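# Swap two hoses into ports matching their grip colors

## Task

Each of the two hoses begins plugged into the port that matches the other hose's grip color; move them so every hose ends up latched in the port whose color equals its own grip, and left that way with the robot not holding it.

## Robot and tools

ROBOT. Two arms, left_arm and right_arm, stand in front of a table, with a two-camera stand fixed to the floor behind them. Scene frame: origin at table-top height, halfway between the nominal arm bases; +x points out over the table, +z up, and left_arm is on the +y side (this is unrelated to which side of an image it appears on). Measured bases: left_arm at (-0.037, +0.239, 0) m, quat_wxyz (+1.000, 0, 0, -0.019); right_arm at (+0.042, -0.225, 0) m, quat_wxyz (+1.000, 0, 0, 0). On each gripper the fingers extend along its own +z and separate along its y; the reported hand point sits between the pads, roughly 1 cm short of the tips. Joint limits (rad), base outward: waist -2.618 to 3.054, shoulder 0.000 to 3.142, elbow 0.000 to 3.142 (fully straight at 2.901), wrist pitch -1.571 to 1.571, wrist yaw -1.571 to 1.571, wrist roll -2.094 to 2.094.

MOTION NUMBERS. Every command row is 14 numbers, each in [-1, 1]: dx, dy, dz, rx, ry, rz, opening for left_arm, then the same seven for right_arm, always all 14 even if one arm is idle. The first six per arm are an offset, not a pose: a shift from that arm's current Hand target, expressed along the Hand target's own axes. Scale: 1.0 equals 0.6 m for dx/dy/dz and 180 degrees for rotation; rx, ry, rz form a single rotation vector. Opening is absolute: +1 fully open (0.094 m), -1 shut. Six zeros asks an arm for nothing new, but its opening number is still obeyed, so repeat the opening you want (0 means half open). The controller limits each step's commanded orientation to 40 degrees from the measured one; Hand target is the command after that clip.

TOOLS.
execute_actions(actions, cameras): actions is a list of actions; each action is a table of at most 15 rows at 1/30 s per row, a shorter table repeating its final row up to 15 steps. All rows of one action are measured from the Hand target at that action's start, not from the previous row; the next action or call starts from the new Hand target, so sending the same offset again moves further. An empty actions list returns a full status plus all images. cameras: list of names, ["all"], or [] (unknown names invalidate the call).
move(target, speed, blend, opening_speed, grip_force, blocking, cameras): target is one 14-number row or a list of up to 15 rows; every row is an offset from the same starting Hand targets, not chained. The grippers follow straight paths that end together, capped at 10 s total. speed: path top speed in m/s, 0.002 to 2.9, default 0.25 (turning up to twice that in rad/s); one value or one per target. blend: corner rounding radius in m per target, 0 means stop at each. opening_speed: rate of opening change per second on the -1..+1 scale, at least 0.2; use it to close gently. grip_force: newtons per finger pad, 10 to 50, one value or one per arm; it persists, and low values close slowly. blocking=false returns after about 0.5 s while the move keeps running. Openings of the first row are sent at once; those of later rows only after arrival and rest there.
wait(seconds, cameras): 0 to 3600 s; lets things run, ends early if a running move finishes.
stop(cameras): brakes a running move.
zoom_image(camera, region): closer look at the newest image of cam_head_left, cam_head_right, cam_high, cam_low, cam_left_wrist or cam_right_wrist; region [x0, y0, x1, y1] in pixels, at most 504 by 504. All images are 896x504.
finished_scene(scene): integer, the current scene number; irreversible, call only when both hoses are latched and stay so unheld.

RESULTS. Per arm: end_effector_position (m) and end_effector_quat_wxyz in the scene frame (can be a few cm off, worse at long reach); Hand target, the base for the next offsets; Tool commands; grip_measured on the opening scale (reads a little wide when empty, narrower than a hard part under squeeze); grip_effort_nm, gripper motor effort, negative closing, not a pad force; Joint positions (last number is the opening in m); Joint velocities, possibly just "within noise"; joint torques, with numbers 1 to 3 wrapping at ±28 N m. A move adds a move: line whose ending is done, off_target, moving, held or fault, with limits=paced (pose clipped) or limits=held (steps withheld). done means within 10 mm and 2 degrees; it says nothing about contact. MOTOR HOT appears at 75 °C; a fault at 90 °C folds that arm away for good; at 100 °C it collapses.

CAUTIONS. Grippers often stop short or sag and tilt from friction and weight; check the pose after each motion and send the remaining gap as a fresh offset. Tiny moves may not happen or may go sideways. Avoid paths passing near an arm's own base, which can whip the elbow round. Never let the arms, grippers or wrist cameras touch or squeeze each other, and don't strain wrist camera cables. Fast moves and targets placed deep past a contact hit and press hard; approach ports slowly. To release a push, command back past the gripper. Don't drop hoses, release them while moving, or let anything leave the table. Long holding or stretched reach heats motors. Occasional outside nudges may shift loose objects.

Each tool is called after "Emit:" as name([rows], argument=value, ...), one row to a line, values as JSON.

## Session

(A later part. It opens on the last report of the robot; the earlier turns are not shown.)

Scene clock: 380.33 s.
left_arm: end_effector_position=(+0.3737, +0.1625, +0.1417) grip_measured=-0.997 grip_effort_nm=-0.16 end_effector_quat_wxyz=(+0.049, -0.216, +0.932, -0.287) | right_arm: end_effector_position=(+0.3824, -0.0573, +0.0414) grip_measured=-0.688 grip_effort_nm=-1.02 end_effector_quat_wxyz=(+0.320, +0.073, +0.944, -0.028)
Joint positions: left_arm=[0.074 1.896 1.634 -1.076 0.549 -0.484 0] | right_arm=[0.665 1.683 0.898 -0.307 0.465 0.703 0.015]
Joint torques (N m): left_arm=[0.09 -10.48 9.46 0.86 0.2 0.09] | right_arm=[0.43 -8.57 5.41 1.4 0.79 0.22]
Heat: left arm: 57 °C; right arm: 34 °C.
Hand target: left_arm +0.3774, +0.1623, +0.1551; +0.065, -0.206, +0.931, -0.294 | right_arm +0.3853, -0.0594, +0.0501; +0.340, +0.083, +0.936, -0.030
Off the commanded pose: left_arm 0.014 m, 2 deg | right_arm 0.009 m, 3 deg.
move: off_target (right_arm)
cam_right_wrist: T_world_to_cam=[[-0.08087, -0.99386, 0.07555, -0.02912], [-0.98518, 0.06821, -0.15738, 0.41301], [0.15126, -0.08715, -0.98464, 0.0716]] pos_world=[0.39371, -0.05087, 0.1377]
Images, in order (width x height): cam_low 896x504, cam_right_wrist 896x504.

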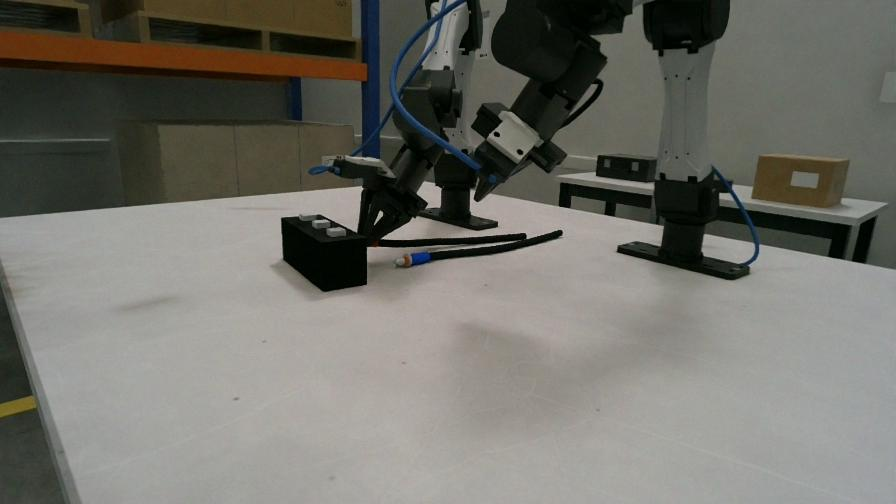

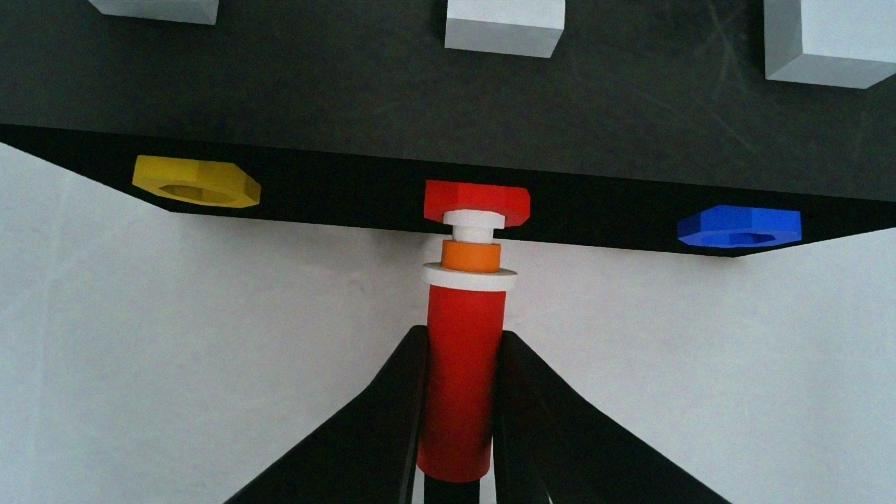

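Emit:
move(target=[0,0,0,0,0,0,-1,-0.011,-0.001,-0.022,0,0,0,-0.9], speed=0.05, cameras=["cam_right_wrist","cam_low"])

Emit:
zoom_image(camera="cam_low", region=[310, 190, 430, 280])

Scene clock: 384.33 s.
left_arm: end_effector_position=(+0.3737, +0.1625, +0.1417) grip_measured=-0.997 grip_effort_nm=-0.15 end_effector_quat_wxyz=(+0.049, -0.216, +0.932, -0.287) | right_arm: end_effector_position=(+0.3749, -0.0594, +0.0427) grip_measured=-0.688 grip_effort_nm=-1.02 end_effector_quat_wxyz=(+0.312, +0.069, +0.947, -0.035)
Joint positions: left_arm=[0.074 1.896 1.634 -1.076 0.549 -0.484 0] | right_arm=[0.675 1.667 0.898 -0.351 0.468 0.711 0.015]
Joint torques (N m): left_arm=[0.18 -10.5 9.39 0.86 0.23 0.1] | right_arm=[0.18 -10.18 7.24 1.16 0.82 0.17]
Heat: left arm: 57 °C; right arm: 34 °C.
Hand target: left_arm +0.3774, +0.1623, +0.1551; +0.065, -0.206, +0.931, -0.294 | right_arm +0.3819, -0.0594, +0.0645; +0.340, +0.083, +0.936, -0.030
Off the commanded pose: left_arm 0.014 m, 2 deg | right_arm 0.023 m, 4 deg.
move: off_target (right_arm)
cam_right_wrist: T_world_to_cam=[[-0.07788, -0.99279, 0.09112, -0.03354], [-0.98809, 0.0647, -0.13963, 0.40604], [0.13273, -0.10091, -0.986, 0.07999]] pos_world=[0.38797, -0.0515, 0.13862]
Images, in order (width x height): cam_low 896x504, cam_right_wrist 896x504.

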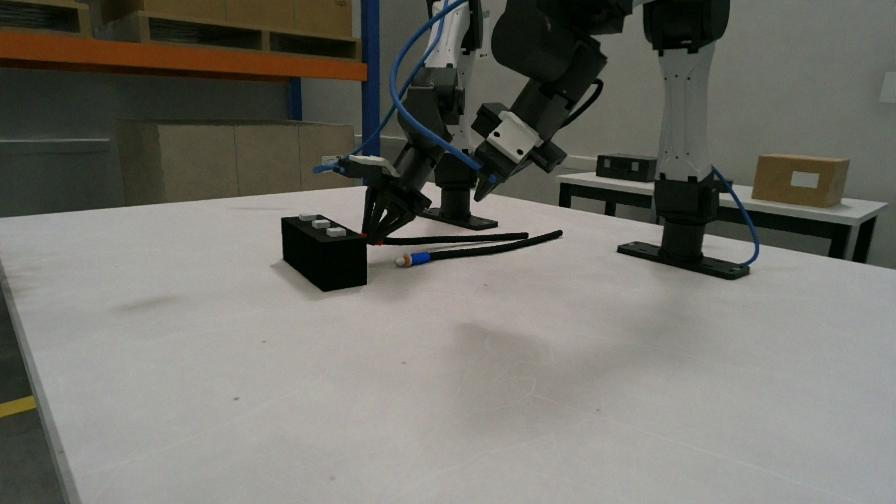

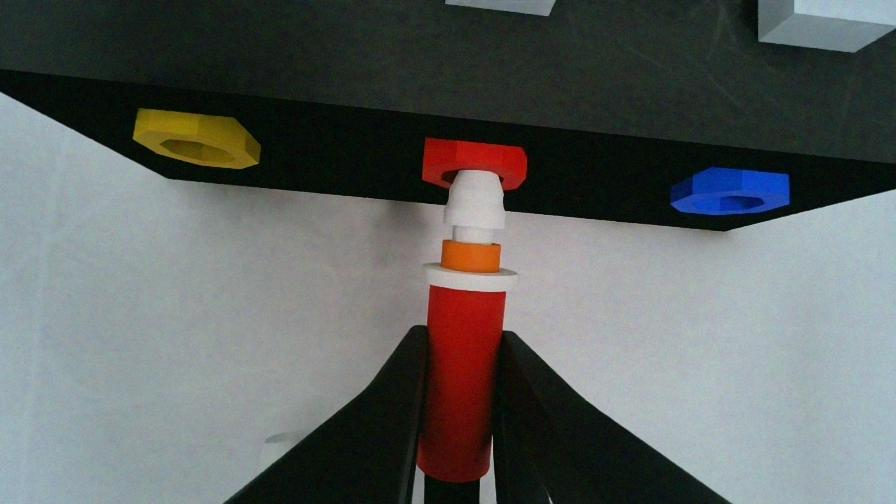

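Scaled by 4.200 from the camera's image (finer frame: 1280x720).

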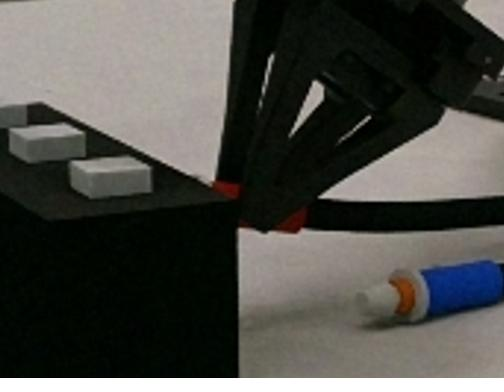

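Emit:
move([
  [0,0,0,0,0,0,-1,0.0317,0,-0.02,0,0,0,-0.9],
  [0,0,0,0,0,0,-1,0.0317,0,-0.02,0,0.1222,0,-0.9],
], speed=0.1, cameras=["cam_right_wrist","cam_low"])

Emit:
zoom_image(camera="cam_low", region=[310, 190, 430, 280])

Scene clock: 402.90 s.
left_arm: end_effector_position=(+0.3737, +0.1625, +0.1417) grip_measured=-0.997 grip_effort_nm=-0.16 end_effector_quat_wxyz=(+0.049, -0.216, +0.932, -0.287) | right_arm: end_effector_position=(+0.3562, -0.0573, +0.0627) grip_measured=-0.688 grip_effort_nm=-1.02 end_effector_quat_wxyz=(+0.162, +0.089, +0.983, -0.013)
Joint positions: left_arm=[0.074 1.896 1.634 -1.076 0.549 -0.484 0] | right_arm=[0.599 1.706 1.161 -0.788 0.224 0.753 0.015]
Joint torques (N m): left_arm=[0.12 -10.48 9.46 0.88 0.24 0.08] | right_arm=[-0.44 -5.65 8.18 0.7 0.16 0]
Heat: left arm: 58 °C; right arm: 39 °C.
Hand target: left_arm +0.3774, +0.1623, +0.1551; +0.065, -0.206, +0.931, -0.294 | right_arm +0.3599, -0.0554, +0.0615; +0.155, +0.087, +0.984, -0.013
Off the commanded pose: left_arm 0.014 m, 2 deg | right_arm 0.004 m, 1 deg.
move: done
cam_right_wrist: T_world_to_cam=[[-0.08726, -0.99547, 0.03775, -0.02816], [-0.98139, 0.09241, 0.16831, 0.37017], [-0.17103, -0.02236, -0.98501, 0.21503]] pos_world=[0.39761, -0.05743, 0.15056]
Images, in order (width x height): cam_low 896x504, cam_right_wrist 896x504.

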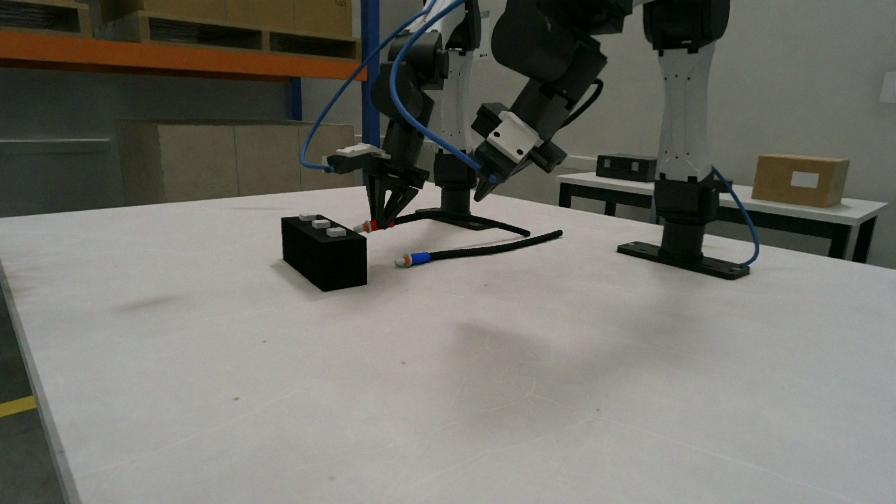

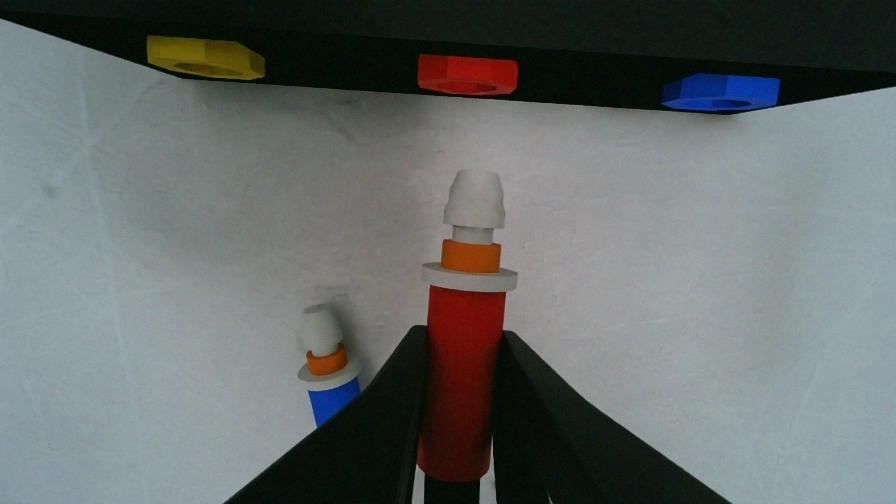

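Scaled by 4.200 from the camera's image (finer frame: 1280x720).

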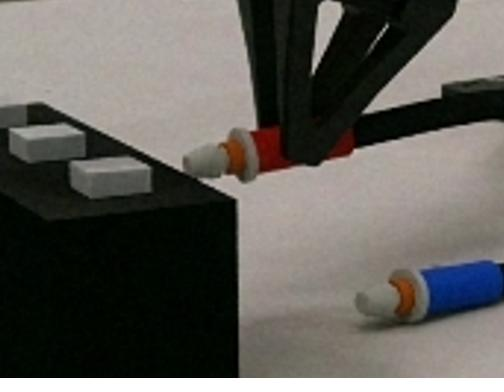

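Emit:
move(target=[0,0,0,0,0,0,-1,0.007,0.0025,0.0232,0,-0.022,0,-0.9], speed=0.08, cameras=["cam_right_wrist","cam_low"])

Emit:
zoom_image(camera="cam_low", region=[310, 190, 430, 280])

Scene clock: 413.80 s.
left_arm: end_effector_position=(+0.3737, +0.1625, +0.1417) grip_measured=-0.997 grip_effort_nm=-0.16 end_effector_quat_wxyz=(+0.049, -0.216, +0.932, -0.287) | right_arm: end_effector_position=(+0.3610, -0.0529, +0.0526) grip_measured=-0.688 grip_effort_nm=-1.02 end_effector_quat_wxyz=(+0.188, +0.085, +0.978, -0.008)
Joint positions: left_arm=[0.074 1.896 1.634 -1.076 0.549 -0.484 0] | right_arm=[0.615 1.706 1.101 -0.681 0.254 0.753 0.015]
Joint torques (N m): left_arm=[0.02 -10.43 9.35 0.85 0.22 0.1] | right_arm=[0.42 -6.41 5.42 1.03 0.45 0.12]
Heat: left arm: 58 °C; right arm: 37 °C.
Hand target: left_arm +0.3774, +0.1623, +0.1551; +0.065, -0.206, +0.931, -0.294 | right_arm +0.3605, -0.0540, +0.0470; +0.189, +0.087, +0.978, -0.017
Off the commanded pose: left_arm 0.014 m, 2 deg | right_arm 0.006 m, 1 deg.
move: done
cam_right_wrist: T_world_to_cam=[[-0.08008, -0.99633, 0.03007, -0.0253], [-0.98995, 0.08302, 0.11446, 0.38159], [-0.11654, -0.0206, -0.99297, 0.18682]] pos_world=[0.39751, -0.05303, 0.14259]
Images, in order (width x height): cam_low 896x504, cam_right_wrist 896x504.

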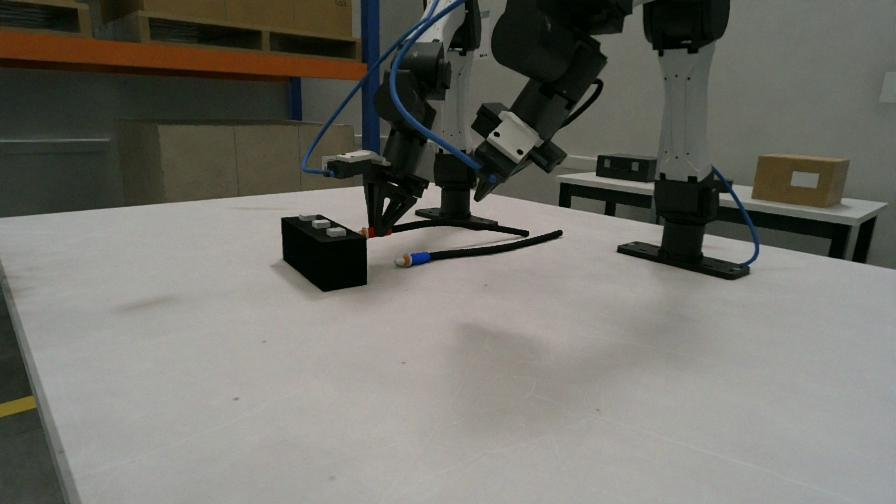

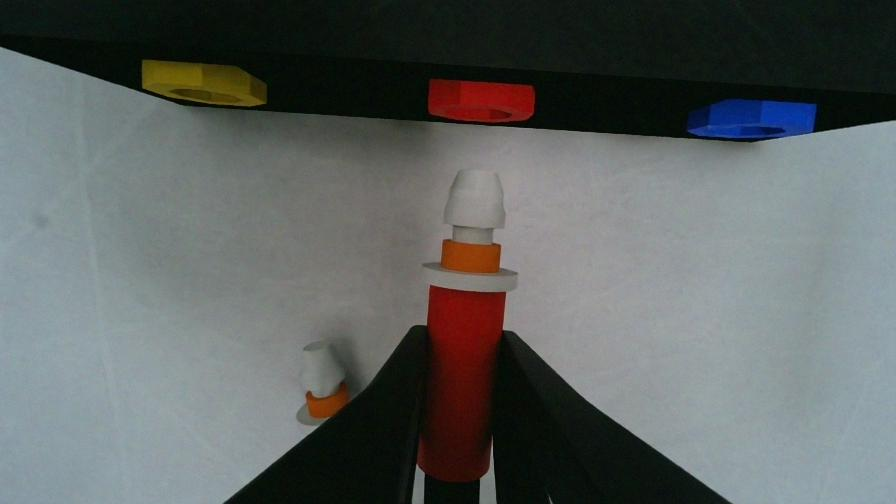

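Scaled by 4.200 from the camera's image (finer frame: 1280x720).

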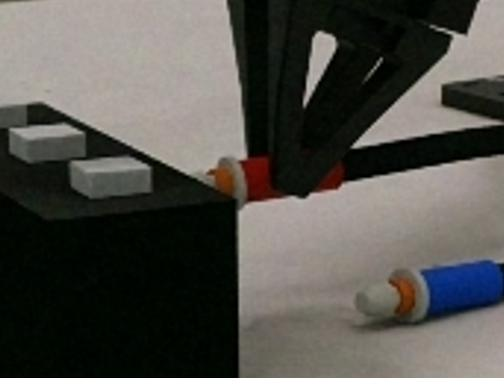

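Emit:
move(target=[0,0,0,0,0,0,-1,-0.0257,0,0.0177,0,0,0,-0.9], speed=0.05, cameras=["cam_right_wrist","cam_low"])

Emit:
zoom_image(camera="cam_low", region=[310, 190, 430, 280])

Scene clock: 417.63 s.
left_arm: end_effector_position=(+0.3737, +0.1625, +0.1417) grip_measured=-0.997 grip_effort_nm=-0.16 end_effector_quat_wxyz=(+0.049, -0.216, +0.932, -0.287) | right_arm: end_effector_position=(+0.3699, -0.0597, +0.0428) grip_measured=-0.688 grip_effort_nm=-1.02 end_effector_quat_wxyz=(+0.184, +0.087, +0.979, -0.016)
Joint positions: left_arm=[0.074 1.896 1.634 -1.076 0.549 -0.484 0] | right_arm=[0.586 1.746 1.11 -0.661 0.254 0.729 0.015]
Joint torques (N m): left_arm=[0.12 -10.48 9.42 0.86 0.2 0.08] | right_arm=[-0.42 -5.98 8.05 0.98 0.33 -0.05]
Heat: left arm: 58 °C; right arm: 37 °C.
Hand target: left_arm +0.3774, +0.1623, +0.1551; +0.065, -0.206, +0.931, -0.294 | right_arm +0.3785, -0.0573, +0.0429; +0.189, +0.087, +0.978, -0.016
Off the commanded pose: left_arm 0.014 m, 2 deg | right_arm 0.009 m, 1 deg.
move: done
cam_right_wrist: T_world_to_cam=[[-0.08702, -0.99514, 0.04597, -0.0291], [-0.98803, 0.09212, 0.12374, 0.39153], [-0.12738, -0.03465, -0.99125, 0.18111]] pos_world=[0.40738, -0.05875, 0.13242]
Images, in order (width x height): cam_low 896x504, cam_right_wrist 896x504.

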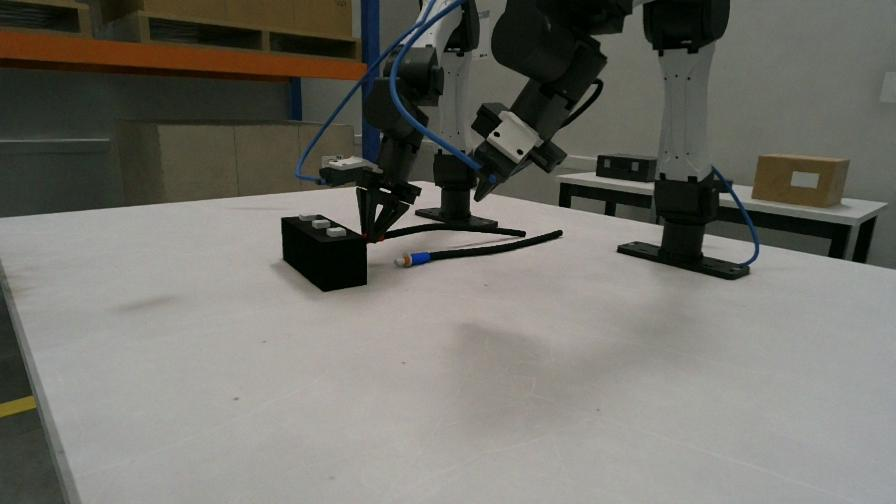

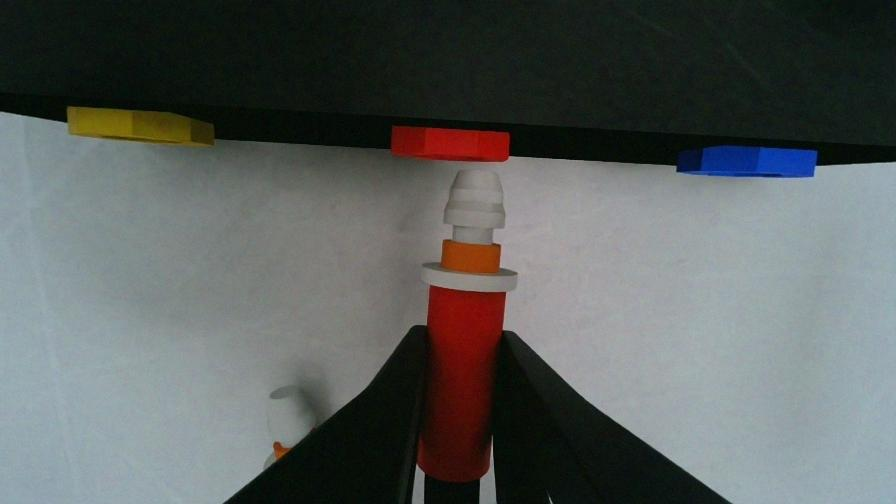

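Scaled by 4.200 from the camera's image (finer frame: 1280x720).

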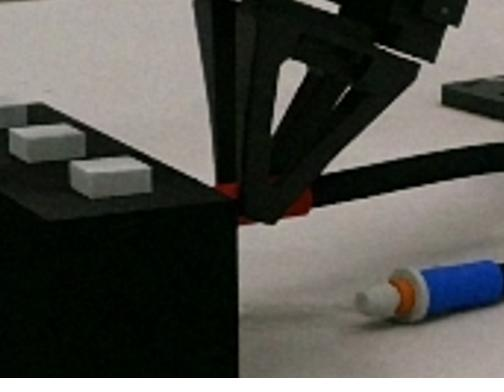

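Emit:
move(target=[0,0,0,0,0,0,-1,0,0.009,-0.0125,0,0,0,-0.9], speed=0.05, cameras=["cam_right_wrist","cam_low"])

Emit:
zoom_image(camera="cam_low", region=[310, 190, 430, 280])

Scene clock: 422.37 s.
left_arm: end_effector_position=(+0.3737, +0.1625, +0.1417) grip_measured=-0.997 grip_effort_nm=-0.16 end_effector_quat_wxyz=(+0.049, -0.216, +0.932, -0.287) | right_arm: end_effector_position=(+0.3731, -0.0543, +0.0497) grip_measured=-0.688 grip_effort_nm=-1.02 end_effector_quat_wxyz=(+0.189, +0.084, +0.978, -0.012)
Joint positions: left_arm=[0.074 1.896 1.634 -1.076 0.549 -0.484 0] | right_arm=[0.593 1.746 1.136 -0.675 0.254 0.729 0.015]
Joint torques (N m): left_arm=[0.18 -10.52 9.42 0.85 0.21 0.09] | right_arm=[0.46 -6.26 8.09 0.82 0.37 0.15]
Heat: left arm: 58 °C; right arm: 37 °C.
Hand target: left_arm +0.3774, +0.1623, +0.1551; +0.065, -0.206, +0.931, -0.294 | right_arm +0.3766, -0.0515, +0.0498; +0.189, +0.087, +0.978, -0.017
Off the commanded pose: left_arm 0.014 m, 2 deg | right_arm 0.005 m, 1 deg.
move: done
cam_right_wrist: T_world_to_cam=[[-0.07993, -0.99606, 0.03853, -0.02618], [-0.98989, 0.08386, 0.11435, 0.39409], [-0.11714, -0.029, -0.99269, 0.18521]] pos_world=[0.40971, -0.05375, 0.1398]
Images, in order (width x height): cam_low 896x504, cam_right_wrist 896x504.

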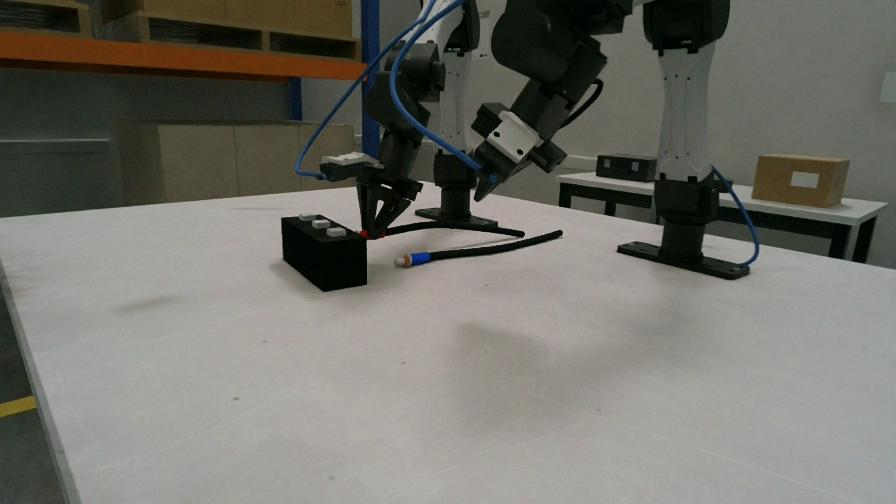

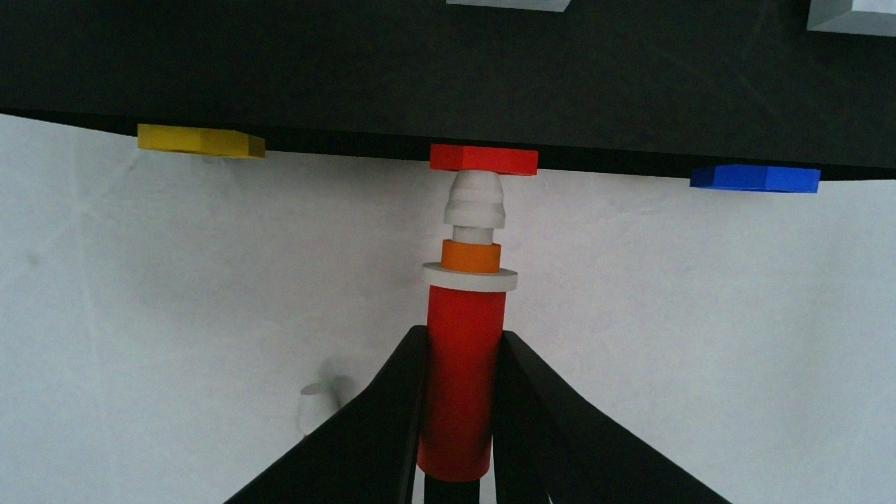

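Scaled by 4.200 from the camera's image (finer frame: 1280x720).

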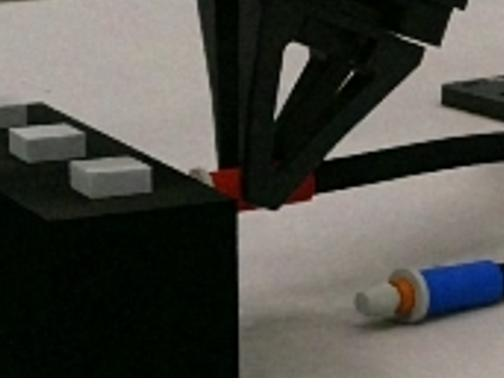

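Emit:
move(target=[0.0325,0.0303,0.1515,0.3244,-0.1997,0.4835,-1,0,0,0,0,0,0,-0.9], cameras=["cam_left_wrist","cam_right_wrist"])

Scene clock: 437.53 s.
left_arm: end_effector_position=(+0.3748, +0.1224, +0.0735) grip_measured=-0.997 grip_effort_nm=-0.16 end_effector_quat_wxyz=(+0.541, +0.459, +0.540, -0.452) | right_arm: end_effector_position=(+0.3731, -0.0544, +0.0497) grip_measured=-0.688 grip_effort_nm=-1.02 end_effector_quat_wxyz=(+0.188, +0.084, +0.978, -0.012)
Joint positions: left_arm=[0.182 2.301 0.975 1.152 1.544 0.182 0] | right_arm=[0.593 1.746 1.136 -0.675 0.254 0.729 0.015]
Joint torques (N m): left_arm=[-0.38 -8.46 5.7 1.81 0.09 -0.21] | right_arm=[0.5 -6.26 8.12 0.79 0.38 0.16]
Heat: left arm: 57 °C; right arm: 37 °C.
Hand target: left_arm +0.3754, +0.1202, +0.0702; +0.565, +0.435, +0.517, -0.474 | right_arm +0.3766, -0.0515, +0.0498; +0.189, +0.087, +0.978, -0.016
Off the commanded pose: left_arm 0.004 m, 5 deg | right_arm 0.005 m, 1 deg.
move: off_target (left_arm)
cam_left_wrist: T_world_to_cam=[[-0.98106, -0.17819, 0.07601, 0.38771], [-0.15033, 0.45272, -0.87889, 0.09083], [0.1222, -0.87367, -0.47093, 0.19335]] pos_world=[0.37039, 0.19689, 0.14141]
cam_right_wrist: T_world_to_cam=[[-0.07989, -0.99605, 0.03876, -0.02623], [-0.98986, 0.08385, 0.11464, 0.39394], [-0.11744, -0.0292, -0.99265, 0.18521]] pos_world=[0.40961, -0.05375, 0.1397]

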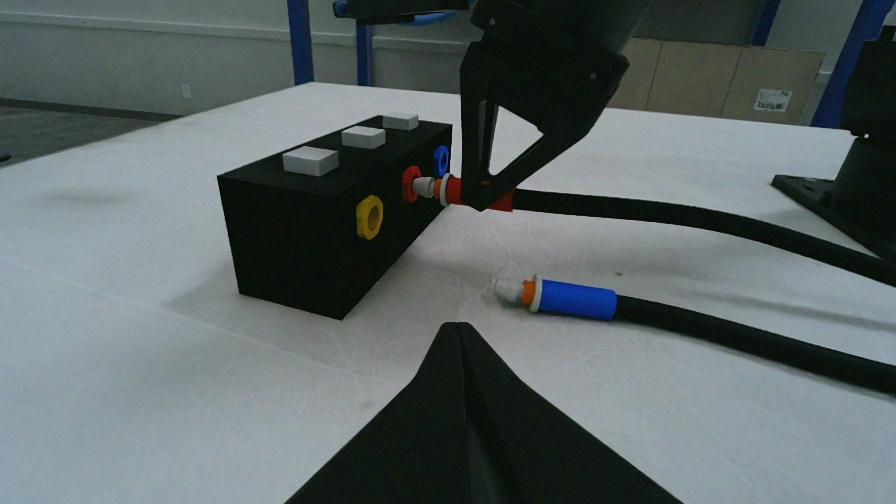

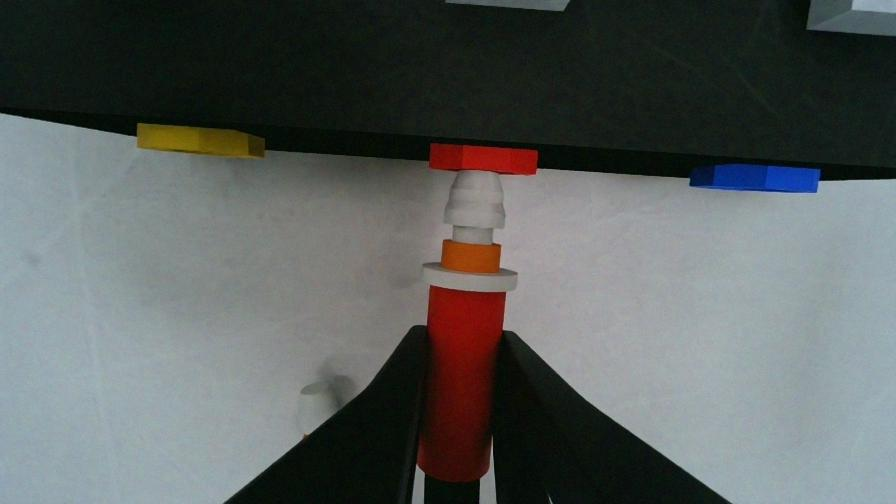

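Excellent view.

Emit:
zoom_image(camera="cam_left_wrist", region=[340, 100, 540, 270])

Scaled by 2.520 from the camera's image (finer frame: 1280x720).

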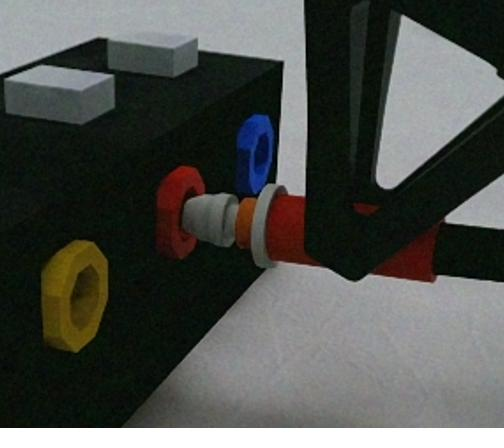

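Emit:
move(target=[0,0,0,0,0,0,-1,-0.029,-0.001,0.008,0,0,0,-0.9], speed=0.05, cameras=["cam_left_wrist","cam_right_wrist"])

Emit:
zoom_image(camera="cam_left_wrist", region=[340, 100, 540, 270])

Scene clock: 444.23 s.
left_arm: end_effector_position=(+0.3748, +0.1224, +0.0736) grip_measured=-0.997 grip_effort_nm=-0.15 end_effector_quat_wxyz=(+0.541, +0.459, +0.540, -0.452) | right_arm: end_effector_position=(+0.3828, -0.0581, +0.0503) grip_measured=-0.688 grip_effort_nm=-1.02 end_effector_quat_wxyz=(+0.181, +0.086, +0.979, -0.019)
Joint positions: left_arm=[0.182 2.301 0.975 1.152 1.544 0.182 0] | right_arm=[0.569 1.782 1.187 -0.706 0.25 0.71 0.015]
Joint torques (N m): left_arm=[-0.44 -8.69 5.76 1.68 0.1 -0.07] | right_arm=[-0.69 -6.27 8.59 1.03 0.31 -0.02]
Heat: left arm: 57 °C; right arm: 38 °C.
Hand target: left_arm +0.3753, +0.1203, +0.0702; +0.537, +0.461, +0.538, -0.458 (not the last commanded pose) | right_arm +0.3941, -0.0552, +0.0518; +0.189, +0.087, +0.978, -0.016
Off the commanded pose: left_arm 0.004 m, 5 deg | right_arm 0.012 m, 1 deg.
move: off_target (right_arm)
cam_left_wrist: T_world_to_cam=[[-0.98106, -0.17819, 0.07601, 0.38771], [-0.15033, 0.45272, -0.87889, 0.09083], [0.1222, -0.87367, -0.47093, 0.19335]] pos_world=[0.37039, 0.19689, 0.14141]
cam_right_wrist: T_world_to_cam=[[-0.08515, -0.995, 0.05219, -0.02774], [-0.98743, 0.09127, 0.12903, 0.40262], [-0.13315, -0.04055, -0.99027, 0.1921]] pos_world=[0.42077, -0.05656, 0.13973]

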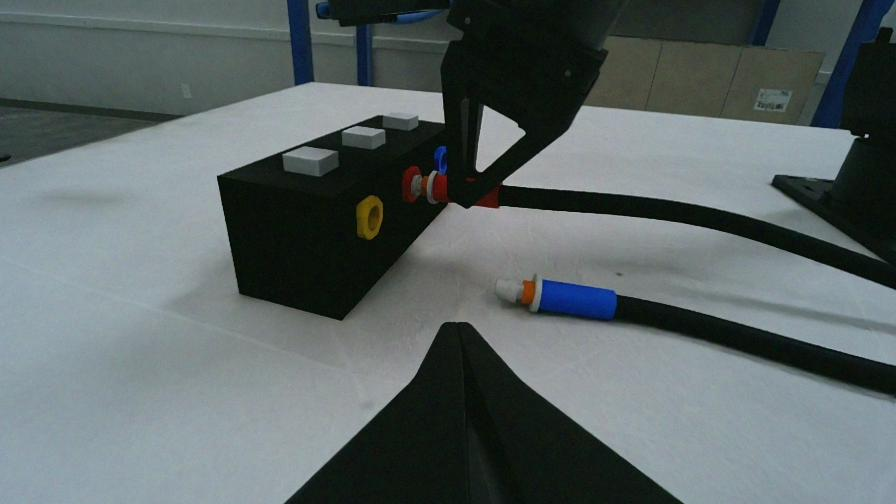

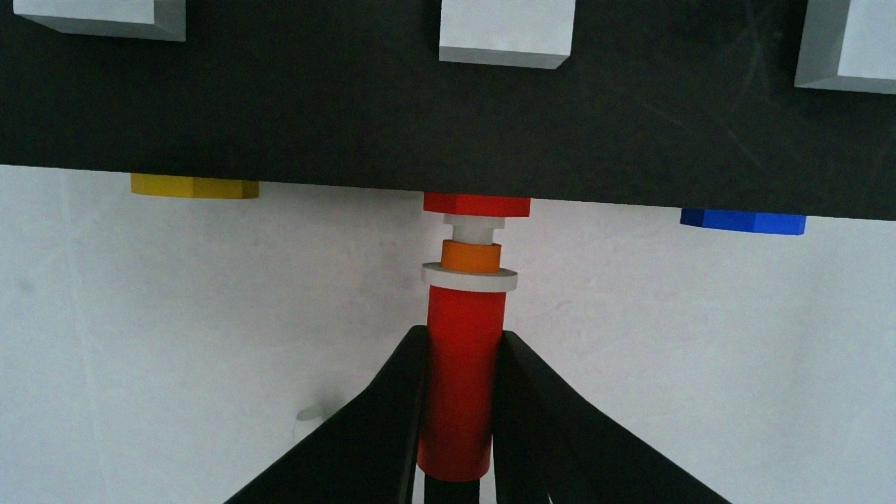

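Scaled by 2.520 from the camera's image (finer frame: 1280x720).

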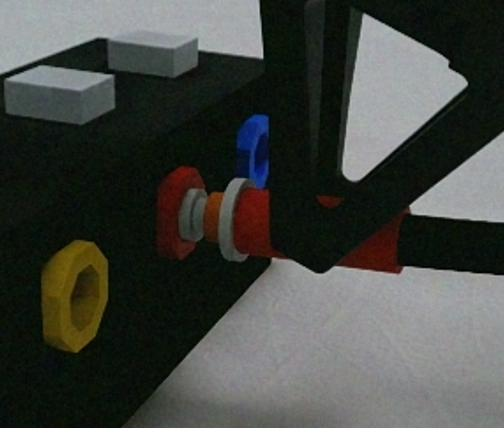

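Emit:
move(target=[0,0,0,0,0,0,-1,-0.0478,0,0.0085,0,0,0,-0.9], speed=0.08, cameras=["cam_left_wrist","cam_right_wrist"])

Emit:
zoom_image(camera="cam_left_wrist", region=[340, 100, 540, 270])

Scene clock: 447.20 s.
left_arm: end_effector_position=(+0.3748, +0.1224, +0.0736) grip_measured=-0.997 grip_effort_nm=-0.16 end_effector_quat_wxyz=(+0.541, +0.459, +0.540, -0.452) | right_arm: end_effector_position=(+0.3856, -0.0595, +0.0533) grip_measured=-0.688 grip_effort_nm=-1.02 end_effector_quat_wxyz=(+0.138, +0.073, +0.988, -0.018)
Joint positions: left_arm=[0.182 2.301 0.975 1.152 1.544 0.182 0] | right_arm=[0.534 1.832 1.287 -0.817 0.187 0.661 0.015]
Joint torques (N m): left_arm=[-0.49 -8.65 5.76 1.66 0.09 -0.09] | right_arm=[-2.06 -6.05 9.14 1.7 0.81 0]
Heat: left arm: 57 °C; right arm: 38 °C.
Hand target: left_arm +0.3753, +0.1203, +0.0702; +0.537, +0.461, +0.538, -0.458 | right_arm +0.4222, -0.0602, +0.0579; +0.189, +0.087, +0.978, -0.016
Off the commanded pose: left_arm 0.004 m, 1 deg | right_arm 0.037 m, 6 deg.
move: off_target (right_arm)
cam_left_wrist: T_world_to_cam=[[-0.98106, -0.17819, 0.07601, 0.38771], [-0.15033, 0.45272, -0.87889, 0.09083], [0.1222, -0.87367, -0.47093, 0.19335]] pos_world=[0.37039, 0.19689, 0.14141]
cam_right_wrist: T_world_to_cam=[[-0.05441, -0.9971, 0.05324, -0.04106], [-0.97445, 0.06466, 0.21511, 0.39393], [-0.21793, -0.04017, -0.97514, 0.22724]] pos_world=[0.43116, -0.05729, 0.13904]

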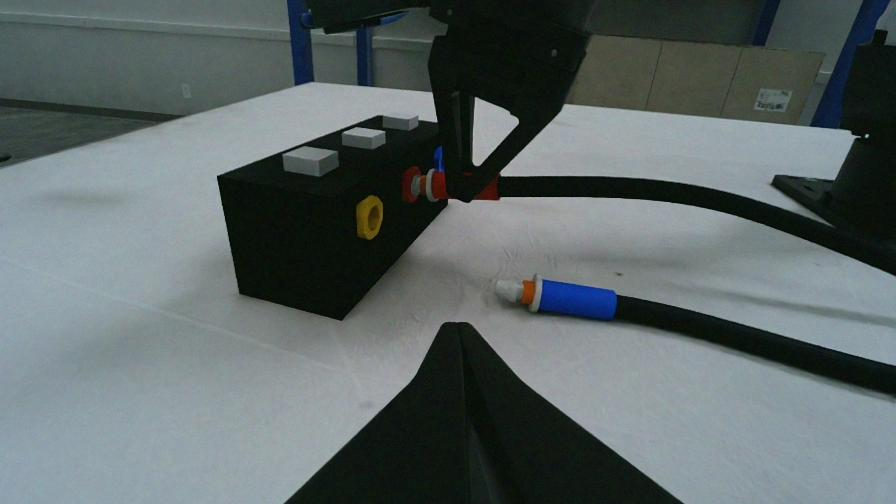

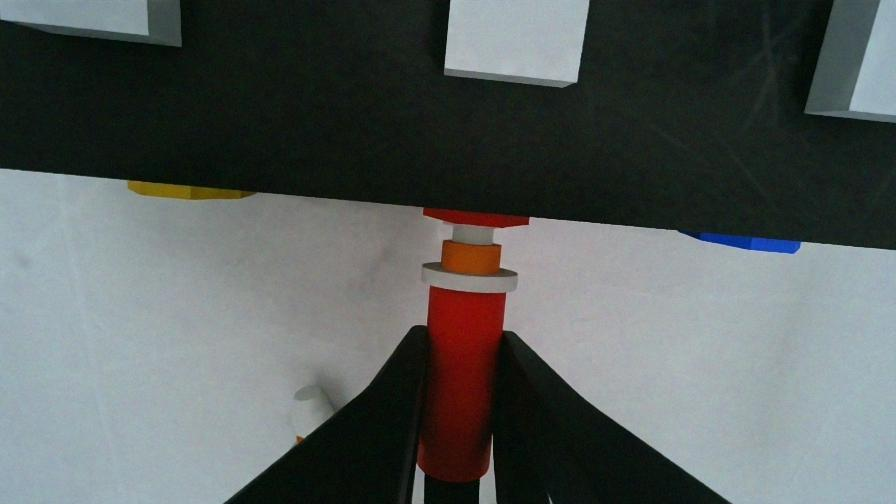

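Scaled by 2.520 from the camera's image (finer frame: 1280x720).

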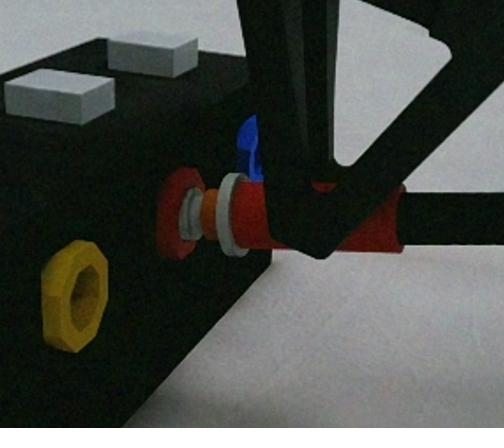

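Emit:
move(target=[0,0,0,0,0,0,-1,-0.044,0,0.0268,0,-0.04,0,-1], speed=0.1, cameras=["cam_left_wrist","cam_right_wrist"])

Emit:
zoom_image(camera="cam_left_wrist", region=[340, 100, 540, 270])

Scene clock: 451.37 s.
left_arm: end_effector_position=(+0.3748, +0.1224, +0.0736) grip_measured=-0.997 grip_effort_nm=-0.16 end_effector_quat_wxyz=(+0.541, +0.459, +0.540, -0.452) | right_arm: end_effector_position=(+0.3881, -0.0600, +0.0536) grip_measured=-0.688 grip_effort_nm=-1.02 end_effector_quat_wxyz=(+0.141, +0.061, +0.988, -0.019)
Joint positions: left_arm=[0.182 2.301 0.975 1.152 1.544 0.182 0] | right_arm=[0.53 1.832 1.287 -0.808 0.188 0.633 0.015]
Joint torques (N m): left_arm=[-0.47 -8.77 5.71 1.64 0.09 -0.07] | right_arm=[-3.07 -5.7 6.71 3.02 1.6 -0.02]
Heat: left arm: 57 °C; right arm: 38 °C.
Hand target: left_arm +0.3753, +0.1203, +0.0702; +0.537, +0.461, +0.538, -0.458 | right_arm +0.4522, -0.0656, +0.0526; +0.250, +0.086, +0.964, -0.022
Off the commanded pose: left_arm 0.004 m, 1 deg | right_arm 0.064 m, 13 deg.
move: off_target (right_arm)
cam_left_wrist: T_world_to_cam=[[-0.98106, -0.17819, 0.07601, 0.38771], [-0.15033, 0.45272, -0.87889, 0.09083], [0.1222, -0.87367, -0.47093, 0.19335]] pos_world=[0.37039, 0.19689, 0.14141]
cam_right_wrist: T_world_to_cam=[[-0.03161, -0.99785, 0.05736, -0.05062], [-0.97691, 0.04298, 0.20931, 0.39628], [-0.21133, -0.04942, -0.97617, 0.22504]] pos_world=[0.43309, -0.05642, 0.13963]

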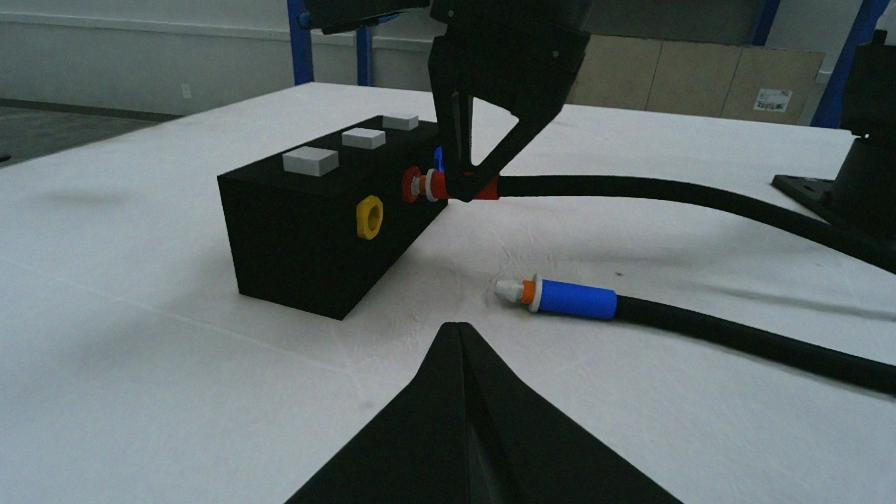

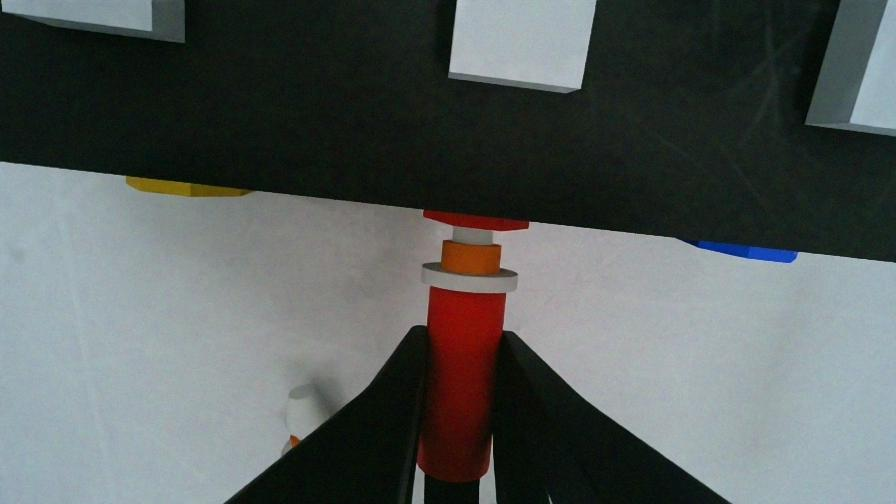

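Scaled by 2.520 from the camera's image (finer frame: 1280x720).

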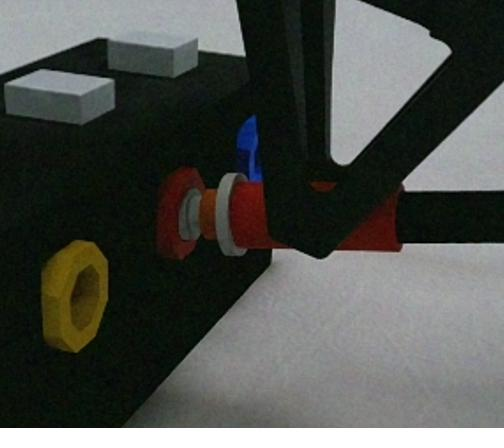

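Emit:
move(target=[0,0,0,0,0,0,-1,-0.0555,0.0065,0.0542,0,0,0,-1], speed=0.12, cameras=["cam_left_wrist","cam_right_wrist"])

Emit:
zoom_image(camera="cam_left_wrist", region=[340, 100, 540, 270])

Scene clock: 456.80 s.
left_arm: end_effector_position=(+0.3748, +0.1224, +0.0736) grip_measured=-0.997 grip_effort_nm=-0.16 end_effector_quat_wxyz=(+0.541, +0.459, +0.540, -0.452) | right_arm: end_effector_position=(+0.3926, -0.0621, +0.0415) grip_measured=-0.688 grip_effort_nm=-1.02 end_effector_quat_wxyz=(+0.088, +0.051, +0.995, -0.016)
Joint positions: left_arm=[0.182 2.301 0.975 1.152 1.544 0.182 0] | right_arm=[0.488 1.926 1.384 -0.894 0.118 0.583 0.015]
Joint torques (N m): left_arm=[-0.39 -8.68 5.68 1.67 0.07 -0.09] | right_arm=[-4.52 -5.41 10.07 3.48 2.07 -0.01]
Heat: left arm: 57 °C; right arm: 39 °C.
Hand target: left_arm +0.3753, +0.1203, +0.0702; +0.537, +0.461, +0.538, -0.458 | right_arm +0.4972, -0.0697, +0.0405; +0.250, +0.086, +0.964, -0.022
Off the commanded pose: left_arm 0.004 m, 1 deg | right_arm 0.105 m, 19 deg.
move: off_target (right_arm)
cam_left_wrist: T_world_to_cam=[[-0.98106, -0.17819, 0.07601, 0.38771], [-0.15033, 0.45272, -0.87889, 0.09083], [0.1222, -0.87367, -0.47093, 0.19335]] pos_world=[0.37039, 0.19689, 0.14141]
cam_right_wrist: T_world_to_cam=[[-0.00693, -0.99867, 0.05103, -0.0613], [-0.94936, 0.0226, 0.31339, 0.38693], [-0.31412, -0.04627, -0.94825, 0.25352]] pos_world=[0.44654, -0.05824, 0.12227]

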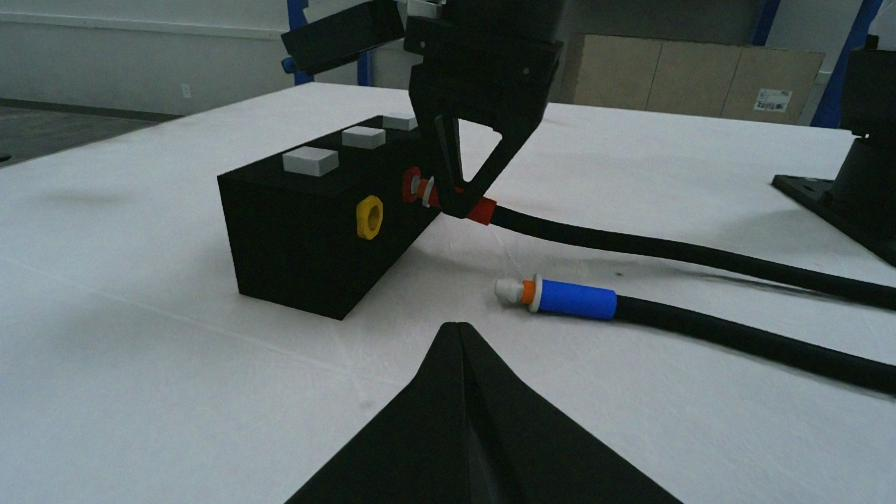

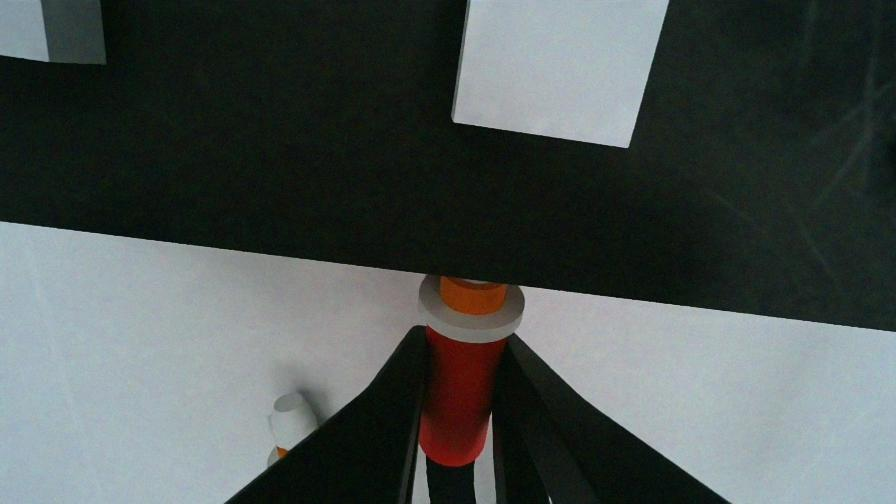

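Scaled by 2.520 from the camera's image (finer frame: 1280x720).

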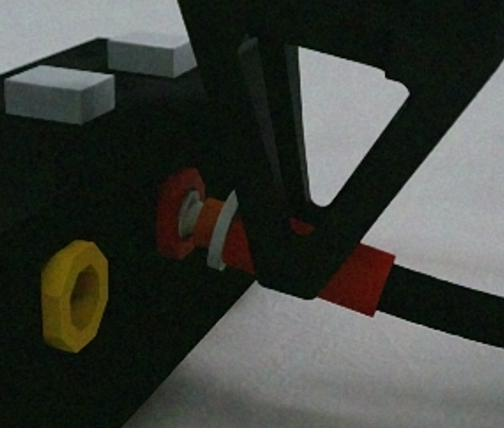

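Emit:
move(target=[0,0,0,0,0,0,-1,0.1467,-0.0112,-0.105,0,0.039,0,-1], speed=0.12, cameras=["cam_left_wrist"])

Emit:
zoom_image(camera="cam_left_wrist", region=[340, 100, 540, 270])

Scene clock: 463.50 s.
left_arm: end_effector_position=(+0.3748, +0.1224, +0.0736) grip_measured=-0.997 grip_effort_nm=-0.15 end_effector_quat_wxyz=(+0.541, +0.459, +0.540, -0.452) | right_arm: end_effector_position=(+0.3859, -0.0578, +0.0409) grip_measured=-0.688 grip_effort_nm=-1.02 end_effector_quat_wxyz=(+0.166, +0.077, +0.983, -0.022)
Joint positions: left_arm=[0.182 2.301 0.975 1.152 1.544 0.182 0] | right_arm=[0.557 1.823 1.209 -0.711 0.232 0.685 0.015]
Joint torques (N m): left_arm=[-0.35 -8.66 5.72 1.64 0.1 -0.1] | right_arm=[0.5 -11.1 5.18 1.07 0.51 0.19]
Heat: left arm: 57 °C; right arm: 39 °C.
Hand target: left_arm +0.3753, +0.1203, +0.0702; +0.537, +0.461, +0.538, -0.458 | right_arm +0.3901, -0.0573, +0.0527; +0.191, +0.087, +0.978, -0.017
Off the commanded pose: left_arm 0.004 m, 1 deg | right_arm 0.013 m, 3 deg.
move: off_target (right_arm)
cam_left_wrist: T_world_to_cam=[[-0.98106, -0.17819, 0.07601, 0.38771], [-0.15033, 0.45272, -0.87889, 0.09083], [0.1222, -0.87367, -0.47093, 0.19335]] pos_world=[0.37039, 0.19689, 0.14141]

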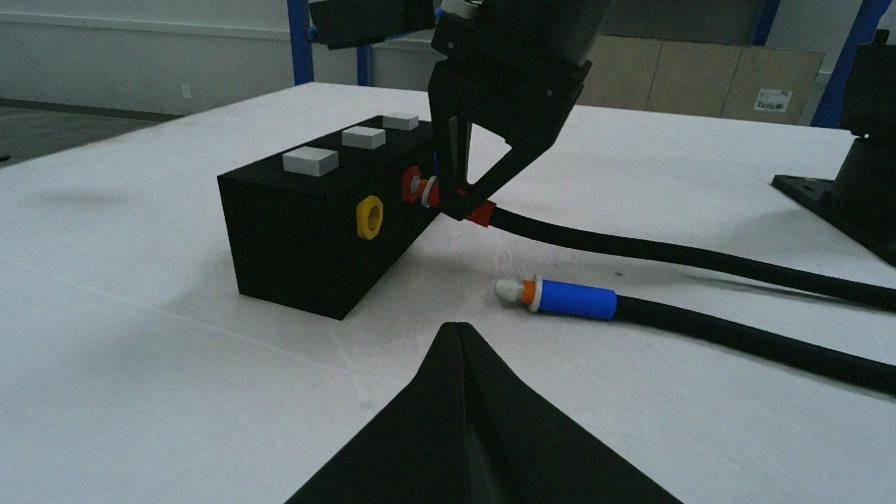

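Scaled by 2.520 from the camera's image (finer frame: 1280x720).

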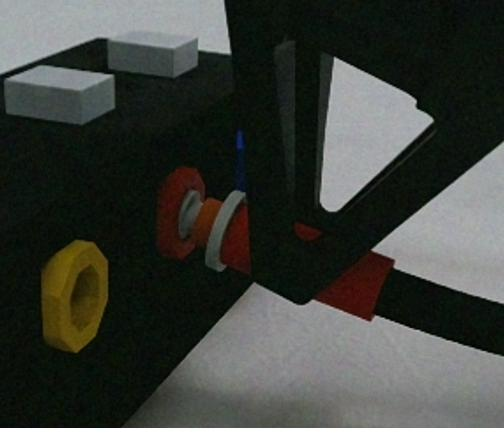

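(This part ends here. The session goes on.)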